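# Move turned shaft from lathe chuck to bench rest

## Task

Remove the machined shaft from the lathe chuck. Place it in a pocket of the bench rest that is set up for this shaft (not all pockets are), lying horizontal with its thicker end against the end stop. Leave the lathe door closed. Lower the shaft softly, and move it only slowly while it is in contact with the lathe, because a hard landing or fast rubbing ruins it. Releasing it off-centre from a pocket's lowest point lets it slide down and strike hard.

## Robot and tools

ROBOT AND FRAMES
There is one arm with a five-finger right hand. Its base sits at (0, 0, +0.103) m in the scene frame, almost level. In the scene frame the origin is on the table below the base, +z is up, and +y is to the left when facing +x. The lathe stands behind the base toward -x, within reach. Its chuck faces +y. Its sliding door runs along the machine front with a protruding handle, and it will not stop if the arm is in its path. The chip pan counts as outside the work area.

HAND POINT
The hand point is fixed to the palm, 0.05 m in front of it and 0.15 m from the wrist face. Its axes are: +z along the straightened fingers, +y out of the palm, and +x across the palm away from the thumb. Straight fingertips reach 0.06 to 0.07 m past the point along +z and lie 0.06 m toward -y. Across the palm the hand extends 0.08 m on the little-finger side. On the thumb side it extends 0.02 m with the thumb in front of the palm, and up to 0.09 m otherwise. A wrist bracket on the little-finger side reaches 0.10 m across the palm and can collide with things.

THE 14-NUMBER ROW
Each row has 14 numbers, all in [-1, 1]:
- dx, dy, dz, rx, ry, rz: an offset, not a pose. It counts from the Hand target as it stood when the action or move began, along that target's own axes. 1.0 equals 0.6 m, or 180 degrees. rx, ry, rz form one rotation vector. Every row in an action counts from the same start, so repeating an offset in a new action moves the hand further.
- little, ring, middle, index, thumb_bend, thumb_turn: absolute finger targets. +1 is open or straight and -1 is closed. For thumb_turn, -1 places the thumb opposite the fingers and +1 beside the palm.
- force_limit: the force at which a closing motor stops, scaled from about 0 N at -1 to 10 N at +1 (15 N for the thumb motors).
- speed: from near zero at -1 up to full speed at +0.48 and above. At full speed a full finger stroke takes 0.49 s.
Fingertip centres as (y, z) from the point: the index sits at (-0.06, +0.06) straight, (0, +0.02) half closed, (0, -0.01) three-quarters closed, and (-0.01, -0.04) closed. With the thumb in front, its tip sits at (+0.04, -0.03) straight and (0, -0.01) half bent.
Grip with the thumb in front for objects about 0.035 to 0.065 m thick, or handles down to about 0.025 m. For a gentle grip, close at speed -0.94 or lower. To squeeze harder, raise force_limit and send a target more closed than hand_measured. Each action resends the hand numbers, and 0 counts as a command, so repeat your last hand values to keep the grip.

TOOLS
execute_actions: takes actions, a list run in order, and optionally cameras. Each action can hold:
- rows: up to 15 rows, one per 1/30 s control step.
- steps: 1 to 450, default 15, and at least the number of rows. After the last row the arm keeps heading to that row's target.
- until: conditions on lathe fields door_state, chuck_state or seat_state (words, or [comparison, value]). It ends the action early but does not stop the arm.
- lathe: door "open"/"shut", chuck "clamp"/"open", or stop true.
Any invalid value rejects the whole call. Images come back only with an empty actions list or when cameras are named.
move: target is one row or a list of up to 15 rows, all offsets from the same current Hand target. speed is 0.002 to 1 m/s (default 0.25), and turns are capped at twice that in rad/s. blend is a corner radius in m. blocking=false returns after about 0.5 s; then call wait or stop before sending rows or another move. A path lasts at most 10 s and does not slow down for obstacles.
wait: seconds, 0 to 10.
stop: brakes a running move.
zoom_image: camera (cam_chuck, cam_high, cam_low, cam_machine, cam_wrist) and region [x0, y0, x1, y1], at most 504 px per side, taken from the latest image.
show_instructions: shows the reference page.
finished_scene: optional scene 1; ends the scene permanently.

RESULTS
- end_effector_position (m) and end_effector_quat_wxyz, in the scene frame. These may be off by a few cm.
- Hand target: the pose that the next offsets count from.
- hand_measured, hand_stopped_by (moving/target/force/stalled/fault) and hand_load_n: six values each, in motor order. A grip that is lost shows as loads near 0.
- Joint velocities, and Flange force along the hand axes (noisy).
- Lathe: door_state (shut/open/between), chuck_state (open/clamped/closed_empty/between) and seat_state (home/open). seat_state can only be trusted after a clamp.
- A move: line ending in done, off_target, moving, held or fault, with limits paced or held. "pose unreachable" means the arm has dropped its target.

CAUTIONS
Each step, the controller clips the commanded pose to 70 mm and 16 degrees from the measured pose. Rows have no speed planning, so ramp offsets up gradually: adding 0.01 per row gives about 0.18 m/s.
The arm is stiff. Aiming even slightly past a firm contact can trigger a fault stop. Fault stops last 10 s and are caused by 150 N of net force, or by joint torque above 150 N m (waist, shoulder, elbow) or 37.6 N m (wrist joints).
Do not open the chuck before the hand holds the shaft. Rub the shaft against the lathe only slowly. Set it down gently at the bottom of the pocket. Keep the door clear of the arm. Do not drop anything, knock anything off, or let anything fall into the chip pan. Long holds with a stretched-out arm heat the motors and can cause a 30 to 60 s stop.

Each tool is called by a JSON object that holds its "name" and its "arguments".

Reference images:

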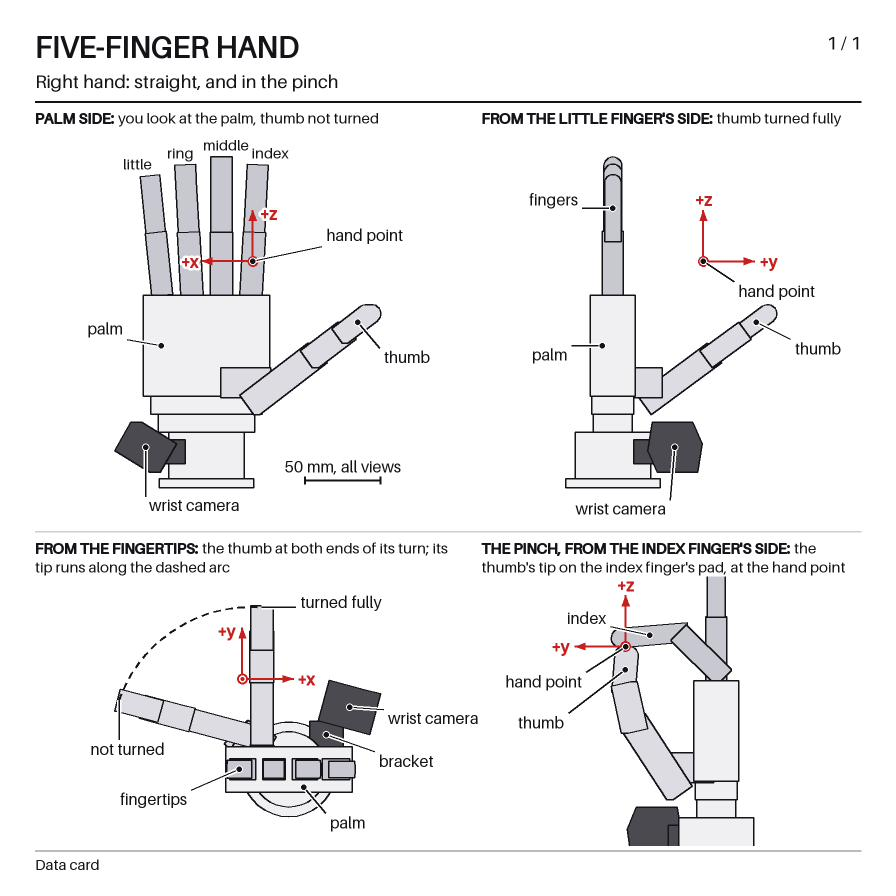

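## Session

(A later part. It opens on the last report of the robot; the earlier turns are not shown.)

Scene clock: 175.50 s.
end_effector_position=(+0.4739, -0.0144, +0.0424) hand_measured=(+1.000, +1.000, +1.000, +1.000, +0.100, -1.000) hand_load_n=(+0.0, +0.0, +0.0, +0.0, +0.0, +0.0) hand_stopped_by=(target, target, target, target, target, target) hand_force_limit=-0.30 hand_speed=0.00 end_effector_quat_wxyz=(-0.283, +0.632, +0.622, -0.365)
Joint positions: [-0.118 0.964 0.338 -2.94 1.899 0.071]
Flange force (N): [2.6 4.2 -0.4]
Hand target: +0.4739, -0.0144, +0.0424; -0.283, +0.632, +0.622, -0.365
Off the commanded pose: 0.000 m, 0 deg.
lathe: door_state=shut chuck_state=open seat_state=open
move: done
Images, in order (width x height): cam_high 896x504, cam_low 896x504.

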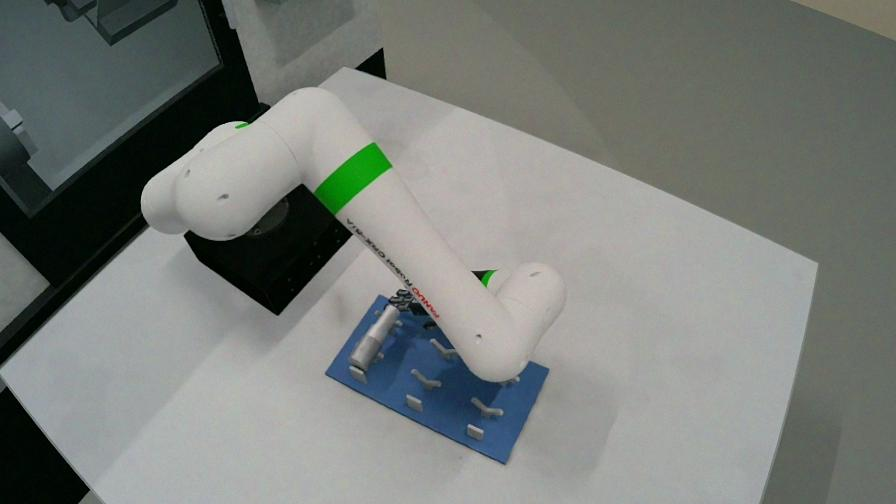

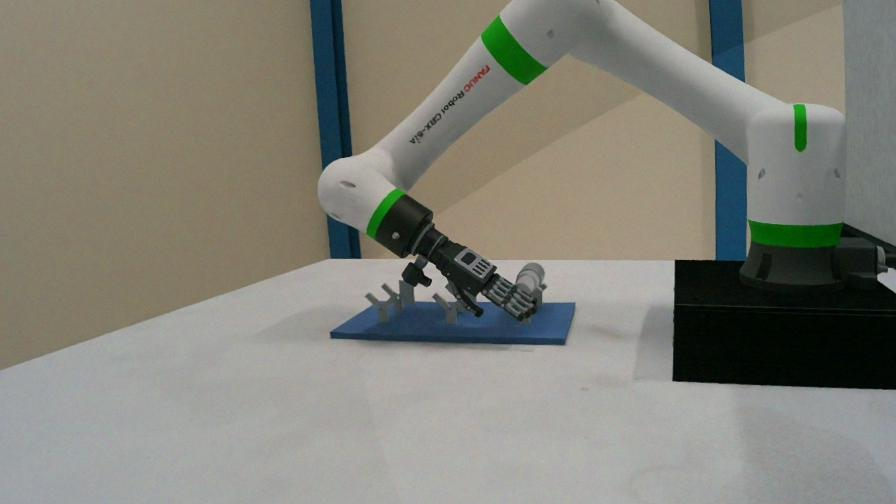

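{"name": "zoom_image", "arguments": {"camera": "cam_high", "region": [320, 270, 500, 400]}}

{"name": "move", "arguments": {"target": [-0.0025, 0.00016, 0.00024, 0, 0, 0, 1, 1, 1, 1, 0.1, -1, -0.3, 0], "speed": 0.004}}

Scaled by 2.800 from the camera's 896x504 image, which has a finer 1280x720 frame.

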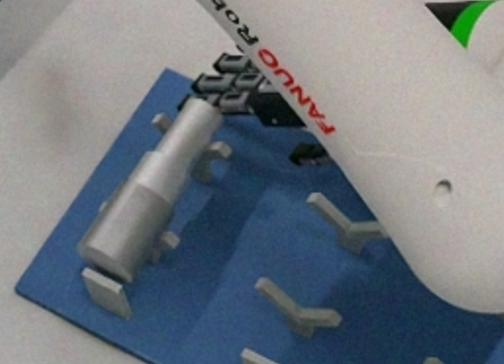

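Scene clock: 176.27 s.
end_effector_position=(+0.4739, -0.0159, +0.0424) hand_measured=(+1.000, +1.000, +1.000, +1.000, +0.100, -1.000) hand_load_n=(+0.0, +0.0, +0.0, +0.0, +0.0, +0.0) hand_stopped_by=(target, target, target, target, target, target) hand_force_limit=-0.30 hand_speed=0.00 end_effector_quat_wxyz=(-0.283, +0.632, +0.622, -0.365)
Joint positions: [-0.12 0.964 0.338 -2.938 1.899 0.073]
Flange force (N): [2.7 3.8 -0.5]
Hand target: +0.4739, -0.0159, +0.0424; -0.283, +0.632, +0.622, -0.365
Off the commanded pose: 0.000 m, 0 deg.
lathe: door_state=shut chuck_state=open seat_state=open
move: done

{"name": "move", "arguments": {"target": [-0.00166, 0.00011, 0.00016, 0, 0, 0, 1, 1, 1, 1, 0.1, -1, -0.3, 0], "speed": 0.004}}

{"name": "move", "arguments": {"target": [-0.00166, 0.00011, 0.00016, 0, 0, 0, 1, 1, 1, 1, 0.1, -1, -0.3, 0], "speed": 0.004, "cameras": ["cam_high"]}}

{"name": "zoom_image", "arguments": {"camera": "cam_high", "region": [330, 290, 420, 390]}}

Scene clock: 177.13 s.
end_effector_position=(+0.4739, -0.0169, +0.0424) hand_measured=(+1.000, +1.000, +1.000, +1.000, +0.100, -1.000) hand_load_n=(+0.0, -0.5, +0.0, +0.0, +0.0, +0.0) hand_stopped_by=(target, target, target, target, target, target) hand_force_limit=-0.30 hand_speed=0.00 end_effector_quat_wxyz=(-0.283, +0.632, +0.622, -0.365)
Joint positions: [-0.121 0.963 0.338 -2.937 1.899 0.074]
Flange force (N): [2.8 4.6 -0.8]
Hand target: +0.4739, -0.0169, +0.0424; -0.283, +0.632, +0.622, -0.365
Off the commanded pose: 0.000 m, 0 deg.
lathe: door_state=shut chuck_state=open seat_state=open
move: done

Scene clock: 177.83 s.
end_effector_position=(+0.4739, -0.0179, +0.0424) hand_measured=(+1.000, +1.000, +1.000, +1.000, +0.100, -1.000) hand_load_n=(+0.0, +0.0, +0.0, +0.0, +0.0, +0.0) hand_stopped_by=(target, target, target, target, target, target) hand_force_limit=-0.30 hand_speed=0.00 end_effector_quat_wxyz=(-0.283, +0.632, +0.622, -0.365)
Joint positions: [-0.123 0.963 0.338 -2.936 1.899 0.075]
Flange force (N): [3.2 3.8 -0.7]
Hand target: +0.4739, -0.0179, +0.0424; -0.283, +0.632, +0.622, -0.365
Off the commanded pose: 0.000 m, 0 deg.
lathe: door_state=shut chuck_state=open seat_state=open
move: done
Images, in order (width x height): cam_high 896x504.

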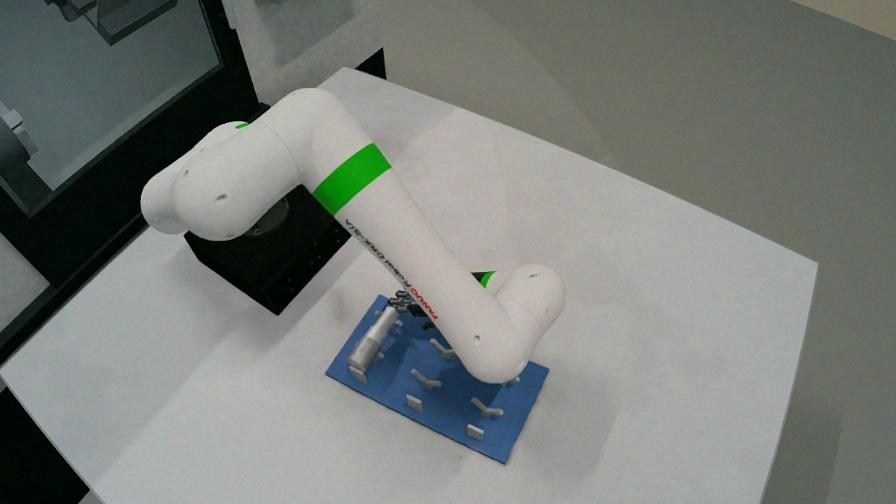

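Scaled by 5.040 from the camera's 896x504 image, which has a finer 1280x720 frame.

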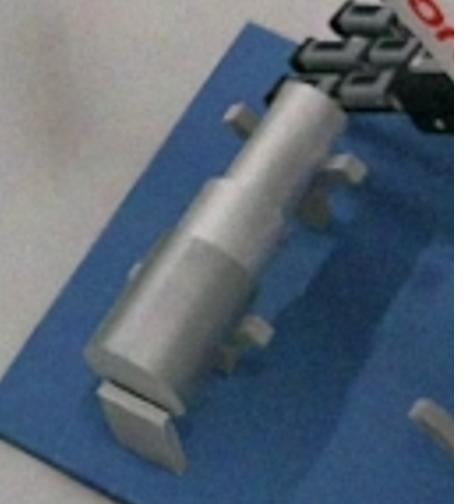

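{"name": "move", "arguments": {"target": [-0.0012, 0.00008, 0.00012, 0, 0, 0, 1, 1, 1, 1, 0.1, -1, -0.3, 0], "speed": 0.003}}

Scene clock: 178.60 s.
end_effector_position=(+0.4739, -0.0186, +0.0424) hand_measured=(+1.000, +1.000, +1.000, +1.000, +0.100, -1.000) hand_load_n=(+0.0, +0.0, -0.5, +0.0, +0.0, +0.0) hand_stopped_by=(target, target, target, target, target, target) hand_force_limit=-0.30 hand_speed=0.00 end_effector_quat_wxyz=(-0.283, +0.632, +0.622, -0.365)
Joint positions: [-0.124 0.963 0.338 -2.935 1.899 0.076]
Flange force (N): [2.5 4.1 -1.4]
Hand target: +0.4739, -0.0186, +0.0424; -0.283, +0.632, +0.622, -0.365
Off the commanded pose: 0.000 m, 0 deg.
lathe: door_state=shut chuck_state=open seat_state=open
move: done

{"name": "move", "arguments": {"target": [-0.0012, 0.00008, 0.00012, 0, 0, 0, 1, 1, 1, 1, 0.1, -1, -0.3, 0], "speed": 0.003}}

{"name": "move", "arguments": {"target": [-0.0012, 0.00008, 0.00012, 0, 0, 0, 1, 1, 1, 1, 0.1, -1, -0.3, 0], "speed": 0.003, "cameras": ["cam_high"]}}

{"name": "zoom_image", "arguments": {"camera": "cam_high", "region": [330, 350, 390, 390]}}

Scene clock: 179.40 s.
end_effector_position=(+0.4739, -0.0193, +0.0424) hand_measured=(+1.000, +1.000, +1.000, +1.000, +0.100, -1.000) hand_load_n=(+0.0, +0.0, +0.0, +0.0, +0.0, +0.0) hand_stopped_by=(target, target, target, target, target, target) hand_force_limit=-0.30 hand_speed=0.00 end_effector_quat_wxyz=(-0.283, +0.632, +0.622, -0.365)
Joint positions: [-0.125 0.963 0.338 -2.934 1.899 0.077]
Flange force (N): [10.9 3.5 -3.2]
Hand target: +0.4739, -0.0194, +0.0424; -0.283, +0.632, +0.622, -0.365
Off the commanded pose: 0.000 m, 0 deg.
lathe: door_state=shut chuck_state=open seat_state=open
move: done

Scene clock: 180.10 s.
end_effector_position=(+0.4739, -0.0201, +0.0424) hand_measured=(+1.000, +1.000, +1.000, +1.000, +0.100, -1.000) hand_load_n=(+0.0, +0.0, +0.0, +0.5, +0.0, +0.0) hand_stopped_by=(target, target, target, target, target, target) hand_force_limit=-0.30 hand_speed=0.00 end_effector_quat_wxyz=(-0.283, +0.632, +0.622, -0.365)
Joint positions: [-0.126 0.963 0.338 -2.933 1.899 0.078]
Flange force (N): [26.0 2.8 -6.1]
Hand target: +0.4739, -0.0201, +0.0424; -0.283, +0.632, +0.622, -0.365
Off the commanded pose: 0.000 m, 0 deg.
lathe: door_state=shut chuck_state=open seat_state=open
move: done
Images, in order (width x height): cam_high 896x504.

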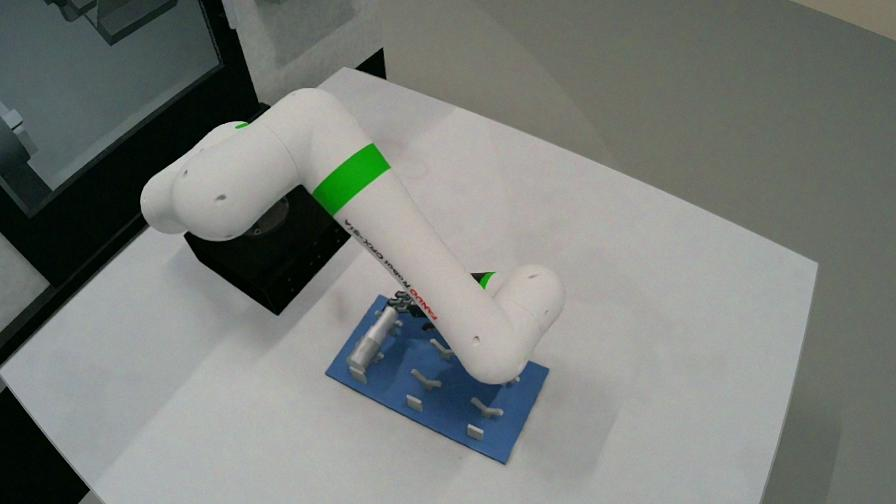

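Scaled by 8.400 from the camera's 896x504 image, which has a finer 1280x720 frame.

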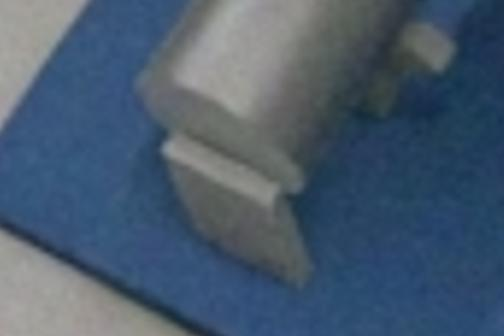

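{"name": "move", "arguments": {"target": [[0.003, -0.0002, -0.0003, 0, 0, 0, 1, 1, 1, 1, 0.1, -1, -0.3, 0], [0.0415, -0.00275, -0.0041, 0, 0, 0, 1, 1, 1, 1, 0.1, -1, -0.3, 0], [0.0232, -0.138, -0.0998, 0, 0, 0, 1, 1, 1, 1, 0.1, -1, -0.3, 0]], "speed": [0.006, 0.04, 0.12], "blend": [0.0008, 0.005, 0], "cameras": ["all"]}}

Scene clock: 182.30 s.
end_effector_position=(+0.4740, +0.0051, +0.1424) hand_measured=(+1.000, +1.000, +1.000, +1.000, +0.100, -1.000) hand_load_n=(+0.0, -0.5, +0.0, +0.0, +0.0, +0.0) hand_stopped_by=(target, target, target, target, target, target) hand_force_limit=-0.30 hand_speed=0.00 end_effector_quat_wxyz=(-0.283, +0.632, +0.622, -0.365)
Joint positions: [-0.09 0.825 0.353 -2.952 2.054 0.078]
Flange force (N): [-0.4 4.7 0.1]
Hand target: +0.4740, +0.0051, +0.1424; -0.283, +0.632, +0.622, -0.365
Off the commanded pose: 0.000 m, 0 deg.
lathe: door_state=shut chuck_state=open seat_state=open
move: done

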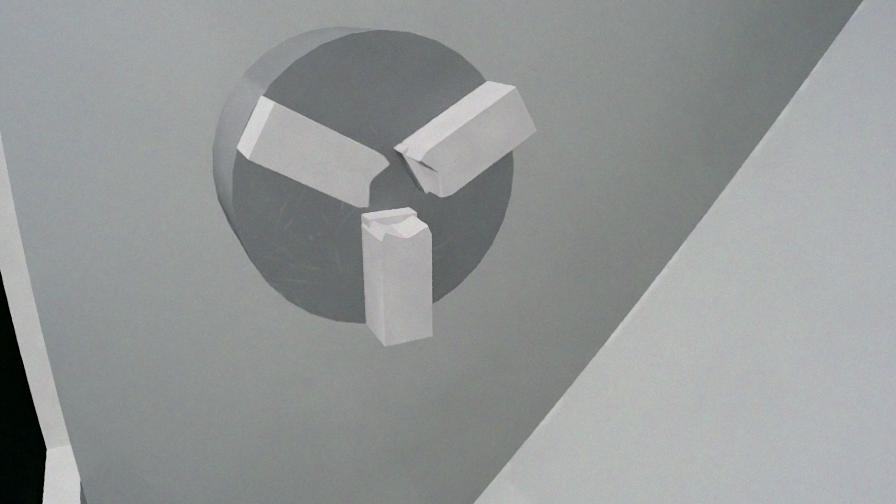

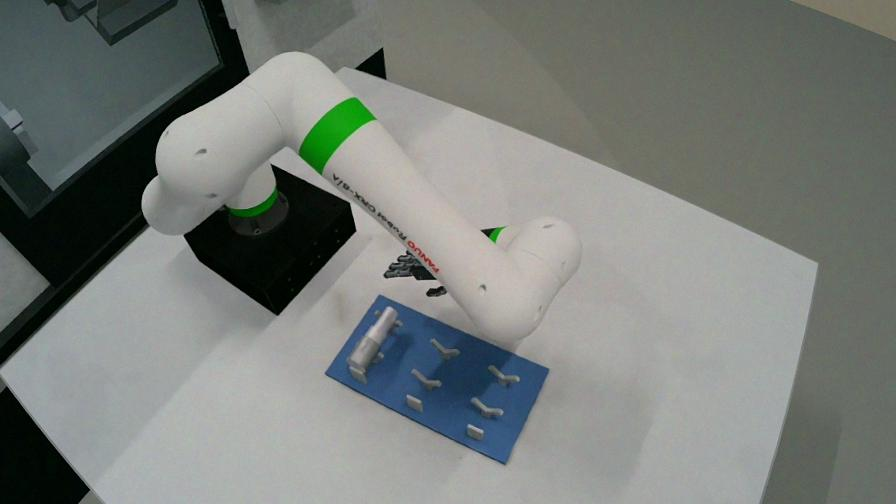

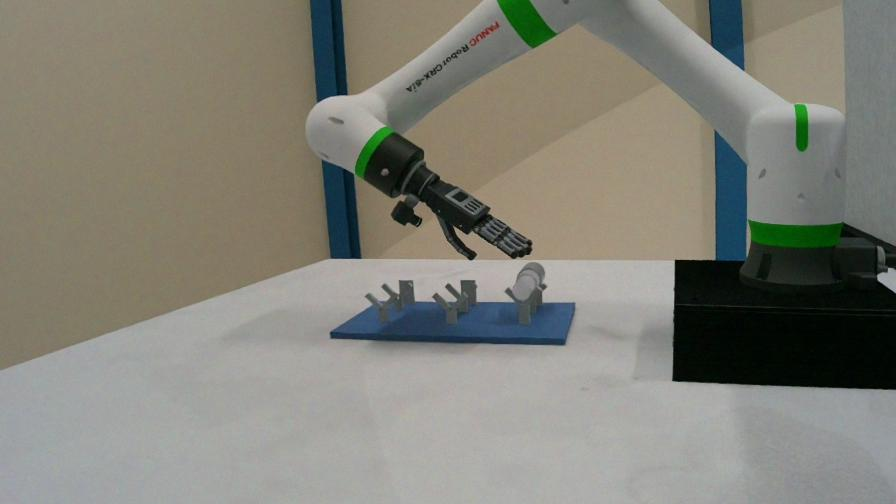

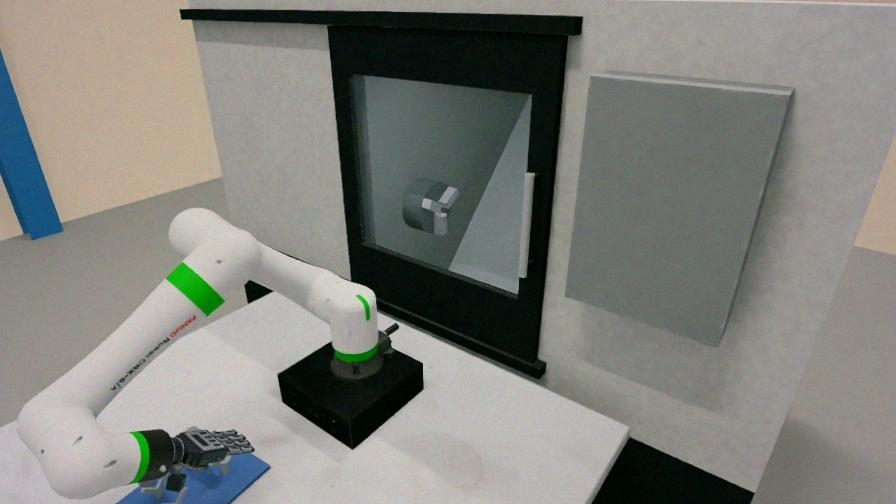

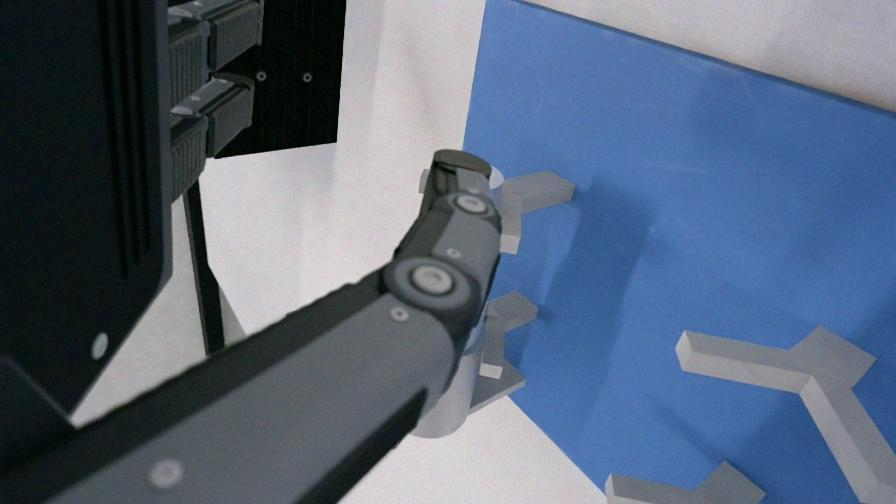

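{"name": "zoom_image", "arguments": {"camera": "cam_high", "region": [330, 290, 420, 390]}}

{"name": "zoom_image", "arguments": {"camera": "cam_low", "region": [490, 245, 570, 335]}}

{"name": "zoom_image", "arguments": {"camera": "cam_wrist", "region": [360, 120, 600, 450]}}

Scaled by 5.040 from the camera's 896x504 image, which has a finer 1280x720 frame.

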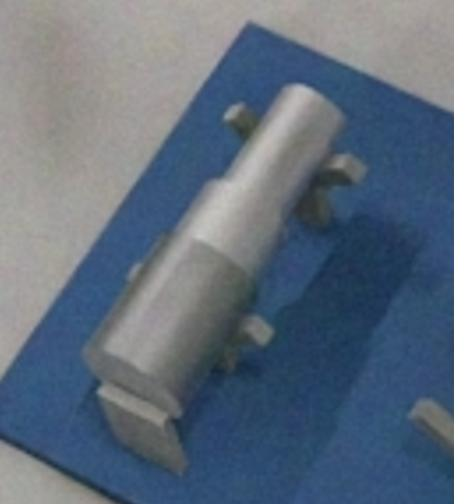

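Scaled by 5.600 from the camera's 896x504 image, which has a finer 1280x720 frame.

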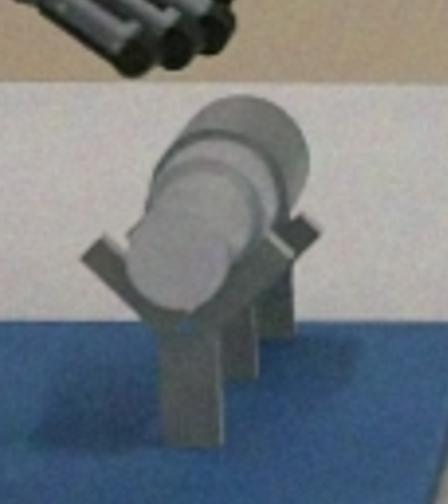

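Scaled by 1.527 from the camera's 896x504 image, which has a finer 1280x720 frame.

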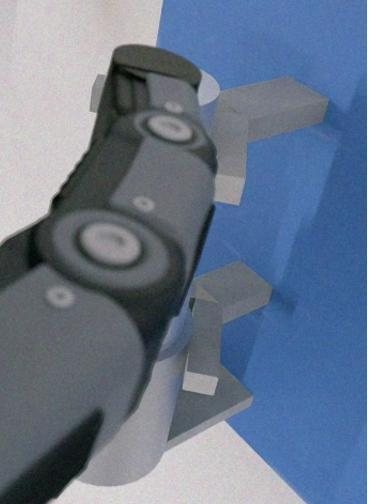

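{"name": "move", "arguments": {"target": [[-0.0146, -0.108, -0.0766, 0, 0, 0, 1, 1, 1, 1, 0.1, -1, -0.3, 0], [-0.0146, -0.108, -0.0766, 0, 0, 0, 1, 1, 1, 1, 0.1, 1, -0.3, 0.3]], "speed": [0.2, 0.2], "cameras": ["cam_wrist", "cam_high"]}}

Scene clock: 184.43 s.
end_effector_position=(+0.4742, +0.0051, +0.2223) hand_measured=(+1.000, +1.000, +1.000, +1.000, +0.100, +1.000) hand_load_n=(+0.0, +0.0, -0.5, +0.0, +0.0, -0.5) hand_stopped_by=(target, target, target, target, target, target) hand_force_limit=-0.30 hand_speed=0.30 end_effector_quat_wxyz=(-0.283, +0.632, +0.622, -0.365)
Joint positions: [-0.09 0.736 0.411 -2.934 2.198 0.112]
Flange force (N): [-0.5 4.7 -0.9]
Hand target: +0.4742, +0.0051, +0.2223; -0.283, +0.632, +0.622, -0.365
Off the commanded pose: 0.000 m, 0 deg.
lathe: door_state=shut chuck_state=open seat_state=open
move: done
Images, in order (width x height): cam_high 896x504, cam_wrist 896x504.

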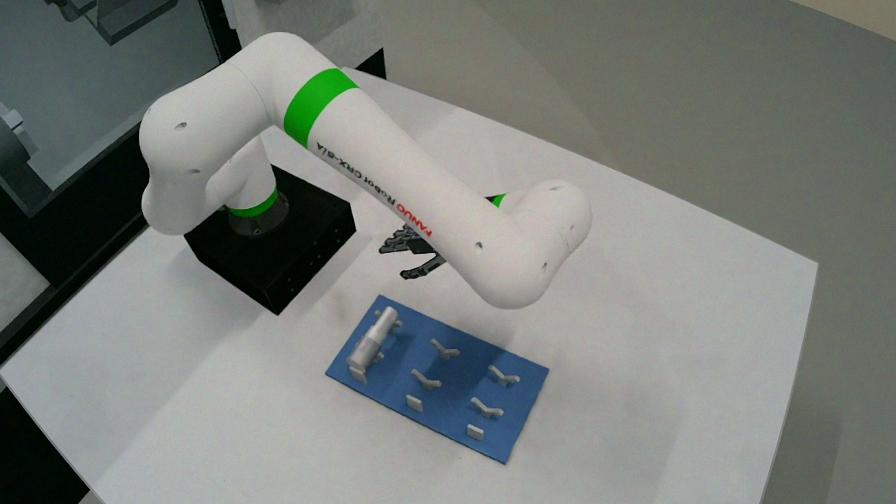

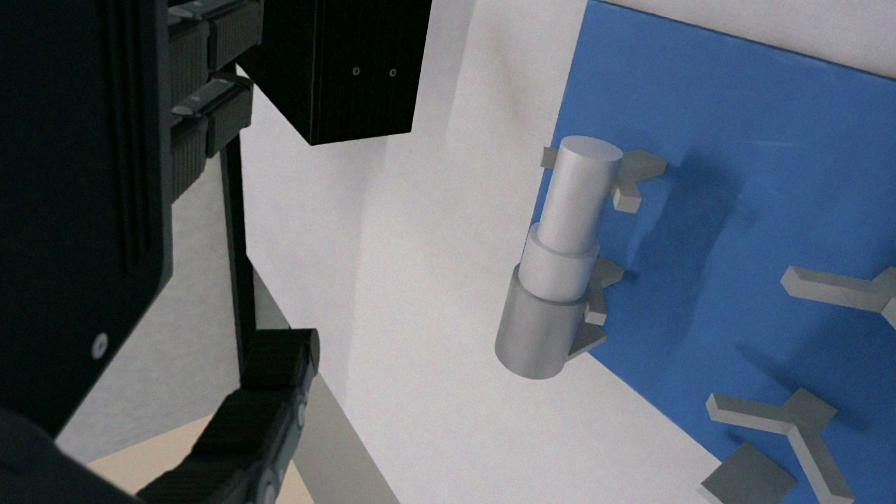

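{"name": "zoom_image", "arguments": {"camera": "cam_wrist", "region": [460, 110, 700, 400]}}

{"name": "zoom_image", "arguments": {"camera": "cam_wrist", "region": [490, 290, 630, 390]}}

Scaled by 1.738 from the camera's 896x504 image, which has a finer 1280x720 frame.

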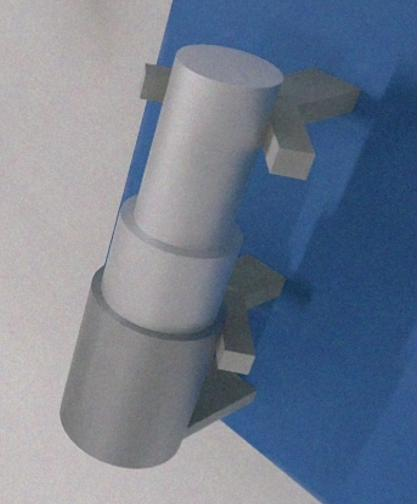

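Scaled by 3.600 from the camera's 896x504 image, which has a finer 1280x720 frame.

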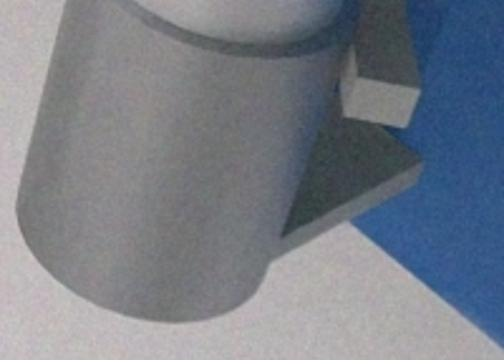

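{"name": "zoom_image", "arguments": {"camera": "cam_high", "region": [335, 345, 395, 395]}}

Scaled by 8.400 from the camera's 896x504 image, which has a finer 1280x720 frame.

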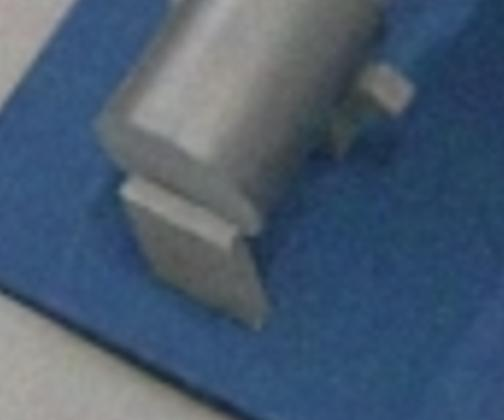

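{"name": "finished_scene", "arguments": {}}

The scene is finished: the task was done.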